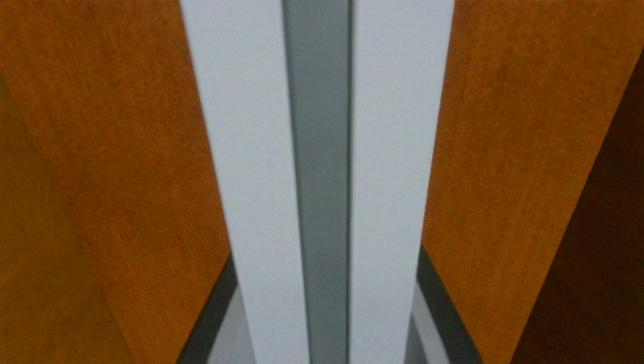

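move(
  joints={"torso_squat_rad": 0.74, "torso_shift_rad": 0.29, "torso_pitch_rad": 0.92},
  min_time_s=1.2,
  cameras=[],
)

move(
  target={"side": "right", "x": 0.605, "y": -0.2095, "z": 0.45, "quat_wxyz": [0.99985, 0.01745, 0, 0]},
  min_time_s=1,
  cameras=[],
)

move(
  joints={"torso_squat_rad": 0.78, "torso_shift_rad": 0.36, "torso_pitch_rad": 1.05, "head_pan_rad": -0.5, "head_tilt_rad": -0.1},
  min_time_s=1.2,
  cameras=["head_camera", "right_wrist_camera"],
)

Scene clock: 822.83 s.
Joint torques (N m): left_arm=[20.19 0.65 -0.25 6.93 -0.15 1.39 0.19] | right_arm=[-19.53 -8.99 -0.43 -10.13 0.17 0.05 -0.01]
External joint torques (N m): left_arm=[0.89 0.2 -0.37 -0.61 -0.14 0.27 0.16] | right_arm=[-3.73 -2.92 -0.49 -3.22 0.01 -0.12 0]
Wrist force (N): left_arm=[2.6 0.0 -7.3] | right_arm=[-3.4 -4.7 -21.8]
Wrist torque (N m): left_arm=[-0.29 -0.03 0.15] | right_arm=[0.01 -0.43 -0.35]
Wrist force, peak (N): left_arm=[1.8 0.5 -8.3] | right_arm=[-4.1 -4.9 -22.7]
move: done
base_odometry: x=+0.475 y=-0.288 heading=-0.019
lidar_m: 0.26 0.28 0.39 1.67 2.21 1.59 1.49 1.54 2.07 4.67 0.39 0.29
base_status: not commanded
joint_positions: torso_squat_rad=+0.740 torso_shift_rad=+0.290 torso_pitch_rad=+0.921 torso_yaw_rad=+0.000 left_shoulder_pitch_rad=+0.020 left_shoulder_roll_rad=+0.015 left_shoulder_yaw_rad=-0.005 left_elbow_rad=-0.192 left_forearm_roll_rad=-0.008 left_wrist_pitch_rad=-0.045 left_hand_roll_rad=+0.025 left_gripper_m=+0.101 right_shoulder_pitch_rad=-1.420 right_shoulder_roll_rad=-0.301 right_shoulder_yaw_rad=-0.312 right_elbow_rad=-0.657 right_forearm_roll_rad=-0.062 right_wrist_pitch_rad=+1.263 right_hand_roll_rad=-0.006 right_gripper_m=+0.030 head_pan_rad=-0.400 head_tilt_rad=+0.000
joint_status: all done
wheel_motors_off: 0
motor_effort: left_wheel=+4(5) right_wheel=-5(7)
chest: x=+0.1662 y=+0.0003 z=+0.9632 quat_wxyz=(+0.896, +0.000, +0.444, +0.000) (m; base frame)
left_hand: x=-0.3203 y=+0.2314 z=+0.4809 quat_wxyz=(+0.939, +0.009, +0.344, +0.005) (m; base frame)
right_hand: x=+0.5821 y=-0.2093 z=+0.4210 quat_wxyz=(+0.998, +0.018, +0.057, -0.001) (m; base frame)
pictures: none
No camera images: "cameras" was empty.

Scene clock: 824.17 s.
Joint torques (N m): left_arm=[19.77 0.43 -0.79 7.03 -0.09 1.31 0.31] | right_arm=[-18.21 -5.97 0.18 -11.59 0.04 -0.03 -0.28]
External joint torques (N m): left_arm=[0.47 -0.02 -0.92 -0.52 -0.08 0.19 0.28] | right_arm=[-3.05 -0.15 0.21 -3.72 -0.13 0 -0.28]
Wrist force (N): left_arm=[2.6 -0.3 -7.5] | right_arm=[-4.6 -4.9 -21.6]
Wrist torque (N m): left_arm=[-0.25 -0.05 0.13] | right_arm=[-0.02 -0.44 -0.30]
Wrist force, peak (N): left_arm=[2.6 0.0 -8.0] | right_arm=[-6.6 -5.3 -22.5]
move: done
base_odometry: x=+0.475 y=-0.288 heading=-0.019
lidar_m: 0.26 0.28 0.39 1.67 2.21 1.59 1.50 1.54 2.07 4.66 0.37 0.28
base_status: not commanded
joint_positions: torso_squat_rad=+0.740 torso_shift_rad=+0.290 torso_pitch_rad=+0.921 torso_yaw_rad=+0.000 left_shoulder_pitch_rad=+0.020 left_shoulder_roll_rad=+0.015 left_shoulder_yaw_rad=-0.005 left_elbow_rad=-0.192 left_forearm_roll_rad=-0.008 left_wrist_pitch_rad=-0.045 left_hand_roll_rad=+0.025 left_gripper_m=+0.101 right_shoulder_pitch_rad=-1.322 right_shoulder_roll_rad=-0.271 right_shoulder_yaw_rad=-0.308 right_elbow_rad=-0.955 right_forearm_roll_rad=-0.059 right_wrist_pitch_rad=+1.354 right_hand_roll_rad=-0.012 right_gripper_m=+0.030 head_pan_rad=-0.400 head_tilt_rad=+0.000
joint_status: all done
wheel_motors_off: 0
motor_effort: left_wheel=+4(4) right_wheel=-4(7)
chest: x=+0.1662 y=+0.0003 z=+0.9632 quat_wxyz=(+0.896, +0.000, +0.444, +0.000) (m; base frame)
left_hand: x=-0.3203 y=+0.2314 z=+0.4809 quat_wxyz=(+0.939, +0.009, +0.344, +0.005) (m; base frame)
right_hand: x=+0.6040 y=-0.2098 z=+0.4503 quat_wxyz=(+1.000, +0.018, +0.005, +0.000) (m; base frame)
right_hand_status: reached (checked arc, planned for 1.0 s): 1 mm and 0.6 deg off.
pictures: none
No camera images: "cameras" was empty.

Scene clock: 825.70 s.
Joint torques (N m): left_arm=[22.28 0.05 -0.7 7.86 -0.11 1.44 0.24] | right_arm=[-15.15 -4.91 0.82 -10.6 0.22 0.28 0.03]
External joint torques (N m): left_arm=[0.96 -0.36 -0.83 -0.48 -0.1 0.13 0.2] | right_arm=[-2.75 -0.05 0.86 -3.45 0.06 0.06 0.03]
Wrist force (N): left_arm=[3.2 0.2 -7.2] | right_arm=[-2.1 -5.3 -22.1]
Wrist torque (N m): left_arm=[-0.31 -0.02 0.14] | right_arm=[0.08 -0.33 -0.32]
Wrist force, peak (N): left_arm=[2.5 0.4 -8.1] | right_arm=[-2.5 -5.0 -22.6]
move: done
base_odometry: x=+0.475 y=-0.288 heading=-0.019
lidar_m: 0.26 0.27 0.39 1.67 2.21 1.59 1.49 1.54 2.08 4.68 0.39 0.28
base_status: not commanded
joint_positions: torso_squat_rad=+0.780 torso_shift_rad=+0.360 torso_pitch_rad=+1.051 torso_yaw_rad=+0.000 left_shoulder_pitch_rad=+0.020 left_shoulder_roll_rad=+0.015 left_shoulder_yaw_rad=-0.005 left_elbow_rad=-0.192 left_forearm_roll_rad=-0.008 left_wrist_pitch_rad=-0.045 left_hand_roll_rad=+0.025 left_gripper_m=+0.101 right_shoulder_pitch_rad=-1.322 right_shoulder_roll_rad=-0.271 right_shoulder_yaw_rad=-0.308 right_elbow_rad=-0.955 right_forearm_roll_rad=-0.059 right_wrist_pitch_rad=+1.354 right_hand_roll_rad=-0.012 right_gripper_m=+0.030 head_pan_rad=-0.500 head_tilt_rad=-0.100
joint_status: all done
wheel_motors_off: 0
motor_effort: left_wheel=+3(4) right_wheel=-3(6)
chest: x=+0.2159 y=+0.0003 z=+0.9001 quat_wxyz=(+0.865, +0.000, +0.501, +0.000) (m; base frame)
left_hand: x=-0.3290 y=+0.2314 z=+0.4849 quat_wxyz=(+0.915, +0.010, +0.404, +0.004) (m; base frame)
right_hand: x=+0.5835 y=-0.2098 z=+0.3347 quat_wxyz=(+0.997, +0.018, +0.070, -0.002) (m; base frame)
pictures: head_camera, right_wrist_camera
camera_calibration:
head_camera: T_world_to_cam=[[-0.290373, -0.853964, 0.431775, -0.301236], [-0.785572, -0.0449153, -0.617137, 0.976404], [0.546406, -0.518391, -0.657808, 0.367564], [0, 0, 0, 1]] pos_world=[0.478726, -0.0228477, 0.974429]
right_wrist_camera: T_world_to_cam=[[-0.990926, 0.0187332, 0.133097, 0.539236], [0.0803395, 0.876427, 0.474785, 0.00825492], [-0.107755, 0.48117, -0.86998, 0.529133], [0, 0, 0, 1]] pos_world=[0.590697, -0.271939, 0.384645]

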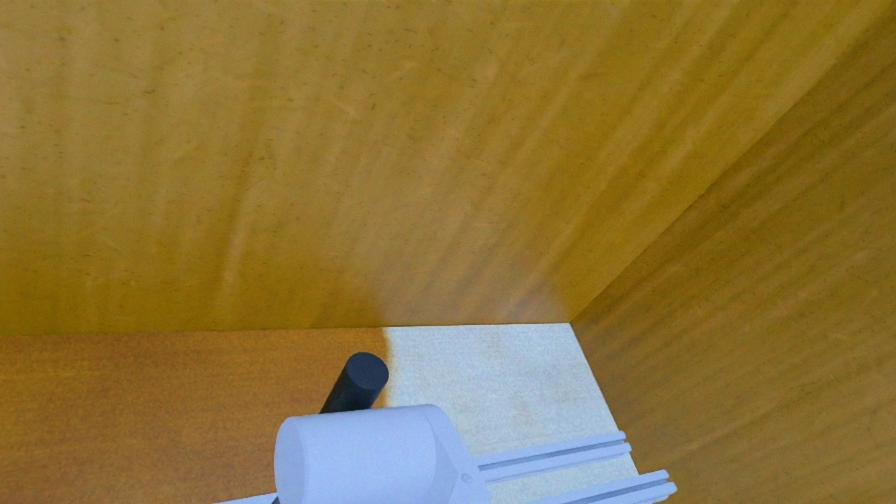

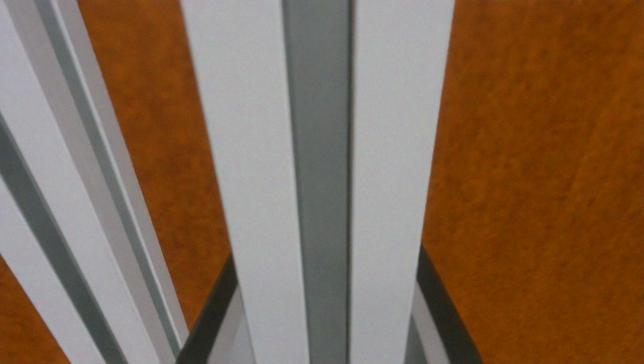

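move(
  target={"side": "right", "x": 0.595, "y": -0.2095, "z": 0.325, "quat_wxyz": [0.99985, 0.01745, 0, 0]},
  min_time_s=1,
  cameras=["head_camera", "right_wrist_camera"],
)

zoom_image(
  camera="head_camera",
  region=[500, 392, 700, 504],
)

Scene clock: 832.67 s.
Joint torques (N m): left_arm=[22.14 0.21 -0.13 8.03 -0.2 1.57 0.35] | right_arm=[-13.28 -3.59 1.13 -11.16 0.46 -0.37 0]
External joint torques (N m): left_arm=[0.82 -0.19 -0.26 -0.31 -0.19 0.27 0.31] | right_arm=[-1.94 0.8 1.19 -3.75 0.29 -0.32 0]
Wrist force (N): left_arm=[3.1 0.2 -7.1] | right_arm=[-4.4 -5.2 -21.8]
Wrist torque (N m): left_arm=[-0.31 -0.02 0.13] | right_arm=[0.03 -0.40 -0.35]
Wrist force, peak (N): left_arm=[3.2 0.3 -7.7] | right_arm=[-4.6 -5.0 -22.2]
move: done
base_odometry: x=+0.475 y=-0.288 heading=-0.019
lidar_m: 0.26 0.28 0.39 1.68 2.20 1.59 1.49 1.54 2.07 4.68 0.38 0.27
base_status: not commanded
joint_positions: torso_squat_rad=+0.780 torso_shift_rad=+0.360 torso_pitch_rad=+1.051 torso_yaw_rad=+0.000 left_shoulder_pitch_rad=+0.020 left_shoulder_roll_rad=+0.015 left_shoulder_yaw_rad=-0.005 left_elbow_rad=-0.192 left_forearm_roll_rad=-0.008 left_wrist_pitch_rad=-0.045 left_hand_roll_rad=+0.025 left_gripper_m=+0.101 right_shoulder_pitch_rad=-1.247 right_shoulder_roll_rad=-0.244 right_shoulder_yaw_rad=-0.304 right_elbow_rad=-1.032 right_forearm_roll_rad=-0.053 right_wrist_pitch_rad=+1.214 right_hand_roll_rad=-0.007 right_gripper_m=+0.030 head_pan_rad=-0.500 head_tilt_rad=-0.100
joint_status: all done
wheel_motors_off: 0
motor_effort: left_wheel=+2(3) right_wheel=-2(6)
chest: x=+0.2159 y=+0.0003 z=+0.9001 quat_wxyz=(+0.865, +0.000, +0.501, +0.000) (m; base frame)
left_hand: x=-0.3290 y=+0.2314 z=+0.4849 quat_wxyz=(+0.915, +0.010, +0.404, +0.004) (m; base frame)
right_hand: x=+0.5944 y=-0.2098 z=+0.3250 quat_wxyz=(+1.000, +0.017, +0.001, +0.000) (m; base frame)
right_hand_status: reached (checked arc, planned for 1.0 s): 1 mm and 0.1 deg off.
pictures: head_camera, right_wrist_camera
camera_calibration:
head_camera: T_world_to_cam=[[-0.290373, -0.853964, 0.431775, -0.301236], [-0.785572, -0.0449153, -0.617137, 0.976404], [0.546406, -0.518391, -0.657808, 0.367564], [0, 0, 0, 1]] pos_world=[0.478726, -0.0228477, 0.974429]
right_wrist_camera: T_world_to_cam=[[-0.999815, 0.0185897, -0.00486285, 0.601411], [0.0139656, 0.876832, 0.480594, 0.0497248], [0.013198, 0.480437, -0.87693, 0.452006], [0, 0, 0, 1]] pos_world=[0.59464, -0.271941, 0.375405]

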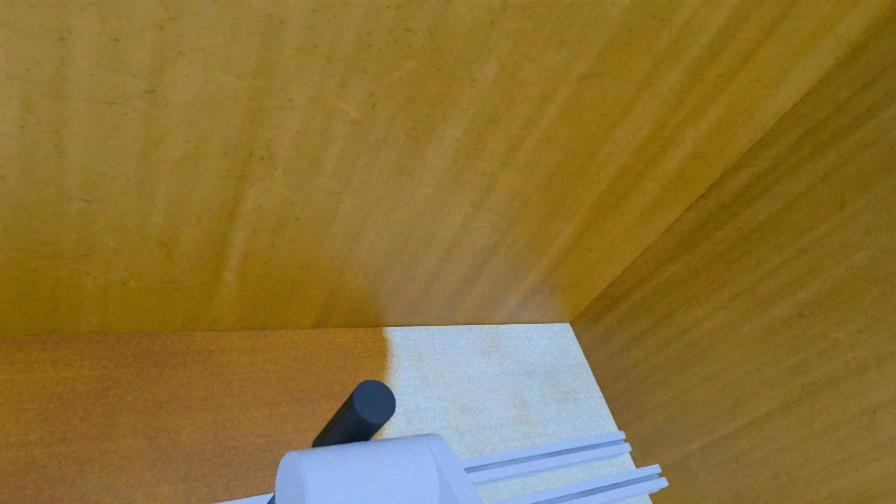

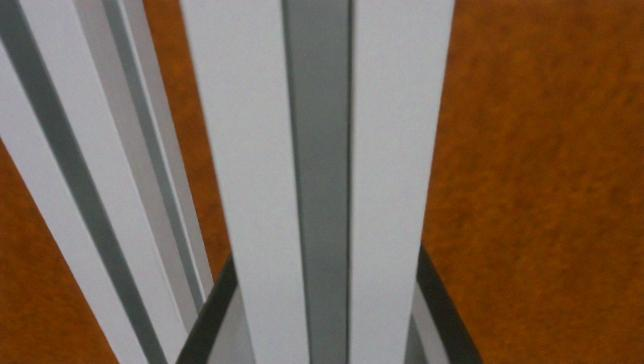

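Scaled by 2.520 from the camera's 896x504 image, which has a finer 1280x720 frame.

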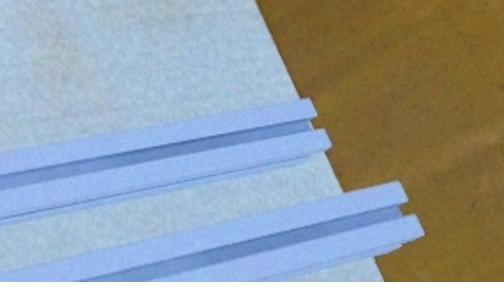

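move(
  target={"side": "right", "x": 0.584, "y": -0.2095, "z": 0.306, "quat_wxyz": [0.99985, 0.01745, 0, 0]},
  min_time_s=1,
  cameras=["head_camera", "right_wrist_camera"],
)

move(
  target={"side": "right", "x": 0.584, "y": -0.2095, "z": 0.301, "quat_wxyz": [0.99985, 0.01745, 0, 0]},
  min_time_s=0.8,
  cameras=[],
)

Scene clock: 841.27 s.
Joint torques (N m): left_arm=[21.97 0.54 -0.9 7.58 -0.32 1.37 0.34] | right_arm=[-13.2 -3.59 0.53 -10.18 0.43 -0.25 -0.14]
External joint torques (N m): left_arm=[0.65 0.13 -1.03 -0.76 -0.31 0.07 0.3] | right_arm=[-2.23 0.66 0.57 -3.14 0.27 -0.2 -0.13]
Wrist force (N): left_arm=[2.9 0.2 -7.1] | right_arm=[-4.7 -5.0 -21.9]
Wrist torque (N m): left_arm=[-0.29 -0.06 0.15] | right_arm=[0.03 -0.43 -0.32]
Wrist force, peak (N): left_arm=[3.4 0.5 -7.5] | right_arm=[-4.9 -5.3 -22.2]
move: done
base_odometry: x=+0.475 y=-0.288 heading=-0.019
lidar_m: 0.26 0.28 0.39 1.67 2.21 1.60 1.50 1.55 2.07 4.68 0.39 0.29
base_status: not commanded
joint_positions: torso_squat_rad=+0.780 torso_shift_rad=+0.360 torso_pitch_rad=+1.051 torso_yaw_rad=+0.000 left_shoulder_pitch_rad=+0.020 left_shoulder_roll_rad=+0.015 left_shoulder_yaw_rad=-0.005 left_elbow_rad=-0.192 left_forearm_roll_rad=-0.008 left_wrist_pitch_rad=-0.045 left_hand_roll_rad=+0.025 left_gripper_m=+0.101 right_shoulder_pitch_rad=-1.247 right_shoulder_roll_rad=-0.243 right_shoulder_yaw_rad=-0.304 right_elbow_rad=-0.949 right_forearm_roll_rad=-0.053 right_wrist_pitch_rad=+1.129 right_hand_roll_rad=-0.002 right_gripper_m=+0.030 head_pan_rad=-0.500 head_tilt_rad=-0.100
joint_status: all done
wheel_motors_off: 0
motor_effort: left_wheel=+2(4) right_wheel=-3(5)
chest: x=+0.2159 y=+0.0003 z=+0.9001 quat_wxyz=(+0.865, +0.000, +0.501, +0.000) (m; base frame)
left_hand: x=-0.3290 y=+0.2314 z=+0.4849 quat_wxyz=(+0.915, +0.010, +0.404, +0.004) (m; base frame)
right_hand: x=+0.5834 y=-0.2098 z=+0.3060 quat_wxyz=(+1.000, +0.017, +0.000, +0.000) (m; base frame)
right_hand_status: reached (checked arc, planned for 1.0 s): 1 mm and 0.0 deg off.
pictures: head_camera, right_wrist_camera
camera_calibration:
head_camera: T_world_to_cam=[[-0.290373, -0.853964, 0.431775, -0.301236], [-0.785572, -0.0449153, -0.617137, 0.976404], [0.546406, -0.518391, -0.657808, 0.367564], [0, 0, 0, 1]] pos_world=[0.478726, -0.0228477, 0.974429]
right_wrist_camera: T_world_to_cam=[[-0.999814, 0.0184418, -0.00563328, 0.590556], [0.0134669, 0.876882, 0.480517, 0.059293], [0.0138013, 0.480352, -0.876967, 0.435216], [0, 0, 0, 1]] pos_world=[0.583641, -0.271941, 0.356506]

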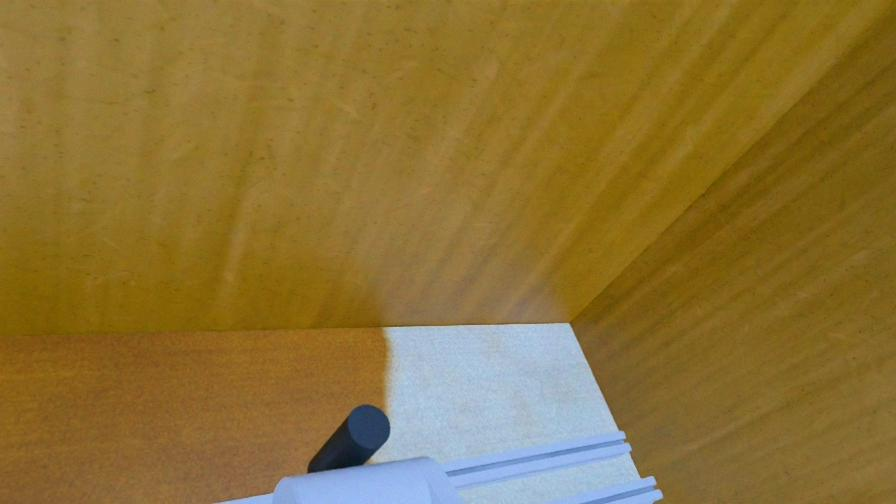

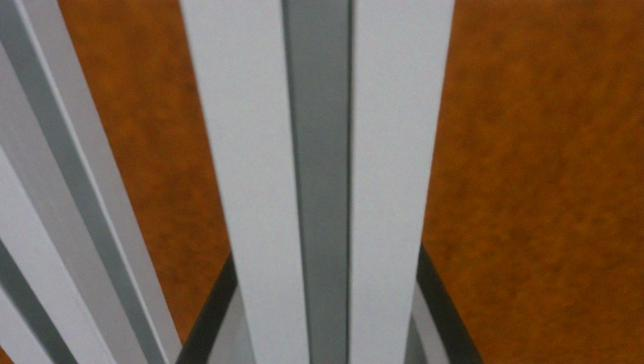

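Scene clock: 842.40 s.
Joint torques (N m): left_arm=[22.65 0.76 -0.53 7.99 -0.19 1.62 0.29] | right_arm=[-13.74 -7.41 -0.54 -9.25 0.19 -2.12 0.22]
External joint torques (N m): left_arm=[1.34 0.35 -0.66 -0.34 -0.18 0.31 0.25] | right_arm=[-2.65 -3.13 -0.52 -2.34 0.03 -2.09 0.22]
Wrist force (N): left_arm=[2.9 0.1 -7.4] | right_arm=[-9.6 -4.5 -9.1]
Wrist torque (N m): left_arm=[-0.31 -0.04 0.14] | right_arm=[-0.03 0.01 -0.40]
Wrist force, peak (N): left_arm=[3.1 0.1 -7.5] | right_arm=[-4.4 -4.9 -22.2]
move: done
base_odometry: x=+0.475 y=-0.288 heading=-0.019
lidar_m: 0.26 0.27 0.40 1.67 2.22 1.60 1.50 1.55 2.08 4.68 0.38 0.28
base_status: not commanded
joint_positions: torso_squat_rad=+0.780 torso_shift_rad=+0.360 torso_pitch_rad=+1.050 torso_yaw_rad=+0.000 left_shoulder_pitch_rad=+0.020 left_shoulder_roll_rad=+0.015 left_shoulder_yaw_rad=-0.005 left_elbow_rad=-0.192 left_forearm_roll_rad=-0.008 left_wrist_pitch_rad=-0.045 left_hand_roll_rad=+0.025 left_gripper_m=+0.101 right_shoulder_pitch_rad=-1.260 right_shoulder_roll_rad=-0.246 right_shoulder_yaw_rad=-0.305 right_elbow_rad=-0.908 right_forearm_roll_rad=-0.054 right_wrist_pitch_rad=+1.102 right_hand_roll_rad=-0.001 right_gripper_m=+0.030 head_pan_rad=-0.500 head_tilt_rad=-0.100
joint_status: all done
wheel_motors_off: 0
motor_effort: left_wheel=+2(4) right_wheel=-2(5)
chest: x=+0.2157 y=+0.0003 z=+0.9002 quat_wxyz=(+0.865, +0.000, +0.501, +0.000) (m; base frame)
left_hand: x=-0.3290 y=+0.2314 z=+0.4848 quat_wxyz=(+0.915, +0.010, +0.404, +0.004) (m; base frame)
right_hand: x=+0.5830 y=-0.2092 z=+0.3014 quat_wxyz=(+1.000, +0.018, +0.000, +0.000) (m; base frame)
right_hand_status: reached (checked arc, planned for 0.8 s): 1 mm and 0.0 deg off.
pictures: none
No camera images: "cameras" was empty.

move(
  target={"side": "right", "x": 0.584, "y": -0.2095, "z": 0.2985, "quat_wxyz": [0.99985, 0.01745, 0, 0]},
  min_time_s=0.7,
  cameras=[],
)

move(
  joints={"right_gripper_m": 0.052},
  cameras=["right_wrist_camera"],
)

Scene clock: 847.83 s.
Joint torques (N m): left_arm=[22.54 0.1 -1.03 7.86 -0.09 1.63 0.31] | right_arm=[-9.86 -6.54 -0.61 -5.08 0.72 -6.68 0.21]
External joint torques (N m): left_arm=[1.26 -0.29 -1.16 -0.47 -0.08 0.33 0.27] | right_arm=[1.39 -2.18 -0.59 1.75 0.57 -6.63 0.21]
Wrist force (N): left_arm=[3.1 0.3 -6.8] | right_arm=[-24.0 -1.0 40.8]
Wrist torque (N m): left_arm=[-0.35 -0.03 0.17] | right_arm=[-0.32 1.48 -0.56]
Wrist force, peak (N): left_arm=[3.3 0.3 -7.5] | right_arm=[-25.4 -0.9 41.9]
move: done
base_odometry: x=+0.475 y=-0.288 heading=-0.019
lidar_m: 0.26 0.28 0.39 1.68 2.22 1.59 1.49 1.55 2.08 4.67 0.38 0.28
base_status: not commanded
joint_positions: torso_squat_rad=+0.780 torso_shift_rad=+0.359 torso_pitch_rad=+1.049 torso_yaw_rad=+0.000 left_shoulder_pitch_rad=+0.020 left_shoulder_roll_rad=+0.015 left_shoulder_yaw_rad=-0.005 left_elbow_rad=-0.192 left_forearm_roll_rad=-0.008 left_wrist_pitch_rad=-0.045 left_hand_roll_rad=+0.025 left_gripper_m=+0.101 right_shoulder_pitch_rad=-1.271 right_shoulder_roll_rad=-0.249 right_shoulder_yaw_rad=-0.305 right_elbow_rad=-0.880 right_forearm_roll_rad=-0.055 right_wrist_pitch_rad=+1.085 right_hand_roll_rad=+0.000 right_gripper_m=+0.030 head_pan_rad=-0.500 head_tilt_rad=-0.100
joint_status: all done
wheel_motors_off: 0
motor_effort: left_wheel=+3(3) right_wheel=-5(5)
chest: x=+0.2152 y=+0.0003 z=+0.9006 quat_wxyz=(+0.866, +0.000, +0.501, +0.000) (m; base frame)
left_hand: x=-0.3289 y=+0.2313 z=+0.4844 quat_wxyz=(+0.915, +0.009, +0.403, +0.004) (m; base frame)
right_hand: x=+0.5841 y=-0.2092 z=+0.3000 quat_wxyz=(+1.000, +0.018, -0.001, +0.000) (m; base frame)
right_hand_status: reached (checked arc, planned for 0.7 s): 2 mm and 0.1 deg off.
pictures: none
No camera images: "cameras" was empty.

Scene clock: 848.57 s.
Joint torques (N m): left_arm=[22.29 -0.01 -0.38 7.83 -0.26 1.47 0.28] | right_arm=[-2.63 -2.97 -0.95 -1.08 0.45 1.06 -0.19]
External joint torques (N m): left_arm=[1 -0.41 -0.51 -0.5 -0.25 0.17 0.24] | right_arm=[8.67 1.41 -0.93 5.78 0.29 1.12 -0.19]
Wrist force (N): left_arm=[3.0 0.3 -7.0] | right_arm=[2.5 -4.0 6.2]
Wrist torque (N m): left_arm=[-0.35 -0.03 0.15] | right_arm=[-0.07 -0.04 -0.32]
Wrist force, peak (N): left_arm=[3.2 0.1 -7.5] | right_arm=[-23.9 -1.1 41.3]
move: done
base_odometry: x=+0.475 y=-0.288 heading=-0.019
lidar_m: 0.27 0.27 0.38 1.67 2.22 1.58 1.50 1.54 2.08 4.67 0.39 0.28
base_status: not commanded
joint_positions: torso_squat_rad=+0.780 torso_shift_rad=+0.360 torso_pitch_rad=+1.049 torso_yaw_rad=+0.000 left_shoulder_pitch_rad=+0.020 left_shoulder_roll_rad=+0.015 left_shoulder_yaw_rad=-0.005 left_elbow_rad=-0.192 left_forearm_roll_rad=-0.008 left_wrist_pitch_rad=-0.045 left_hand_roll_rad=+0.025 left_gripper_m=+0.101 right_shoulder_pitch_rad=-1.273 right_shoulder_roll_rad=-0.250 right_shoulder_yaw_rad=-0.305 right_elbow_rad=-0.881 right_forearm_roll_rad=-0.055 right_wrist_pitch_rad=+1.083 right_hand_roll_rad=+0.000 right_gripper_m=+0.052 head_pan_rad=-0.500 head_tilt_rad=-0.100
joint_status: all done
wheel_motors_off: 0
motor_effort: left_wheel=+2(3) right_wheel=-3(4)
chest: x=+0.2153 y=+0.0003 z=+0.9005 quat_wxyz=(+0.866, +0.000, +0.501, +0.000) (m; base frame)
left_hand: x=-0.3289 y=+0.2313 z=+0.4844 quat_wxyz=(+0.915, +0.009, +0.403, +0.004) (m; base frame)
right_hand: x=+0.5863 y=-0.2094 z=+0.3006 quat_wxyz=(+1.000, +0.017, -0.003, +0.000) (m; base frame)
pictures: right_wrist_camera
camera_calibration:
right_wrist_camera: T_world_to_cam=[[-0.999767, 0.0179564, -0.0119579, 0.59519], [0.0099951, 0.876735, 0.48087, 0.063328], [0.0191186, 0.480639, -0.87671, 0.426994], [0, 0, 0, 1]] pos_world=[0.586255, -0.271439, 0.351015]

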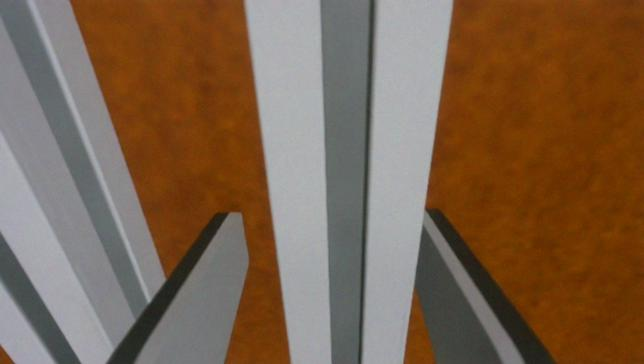

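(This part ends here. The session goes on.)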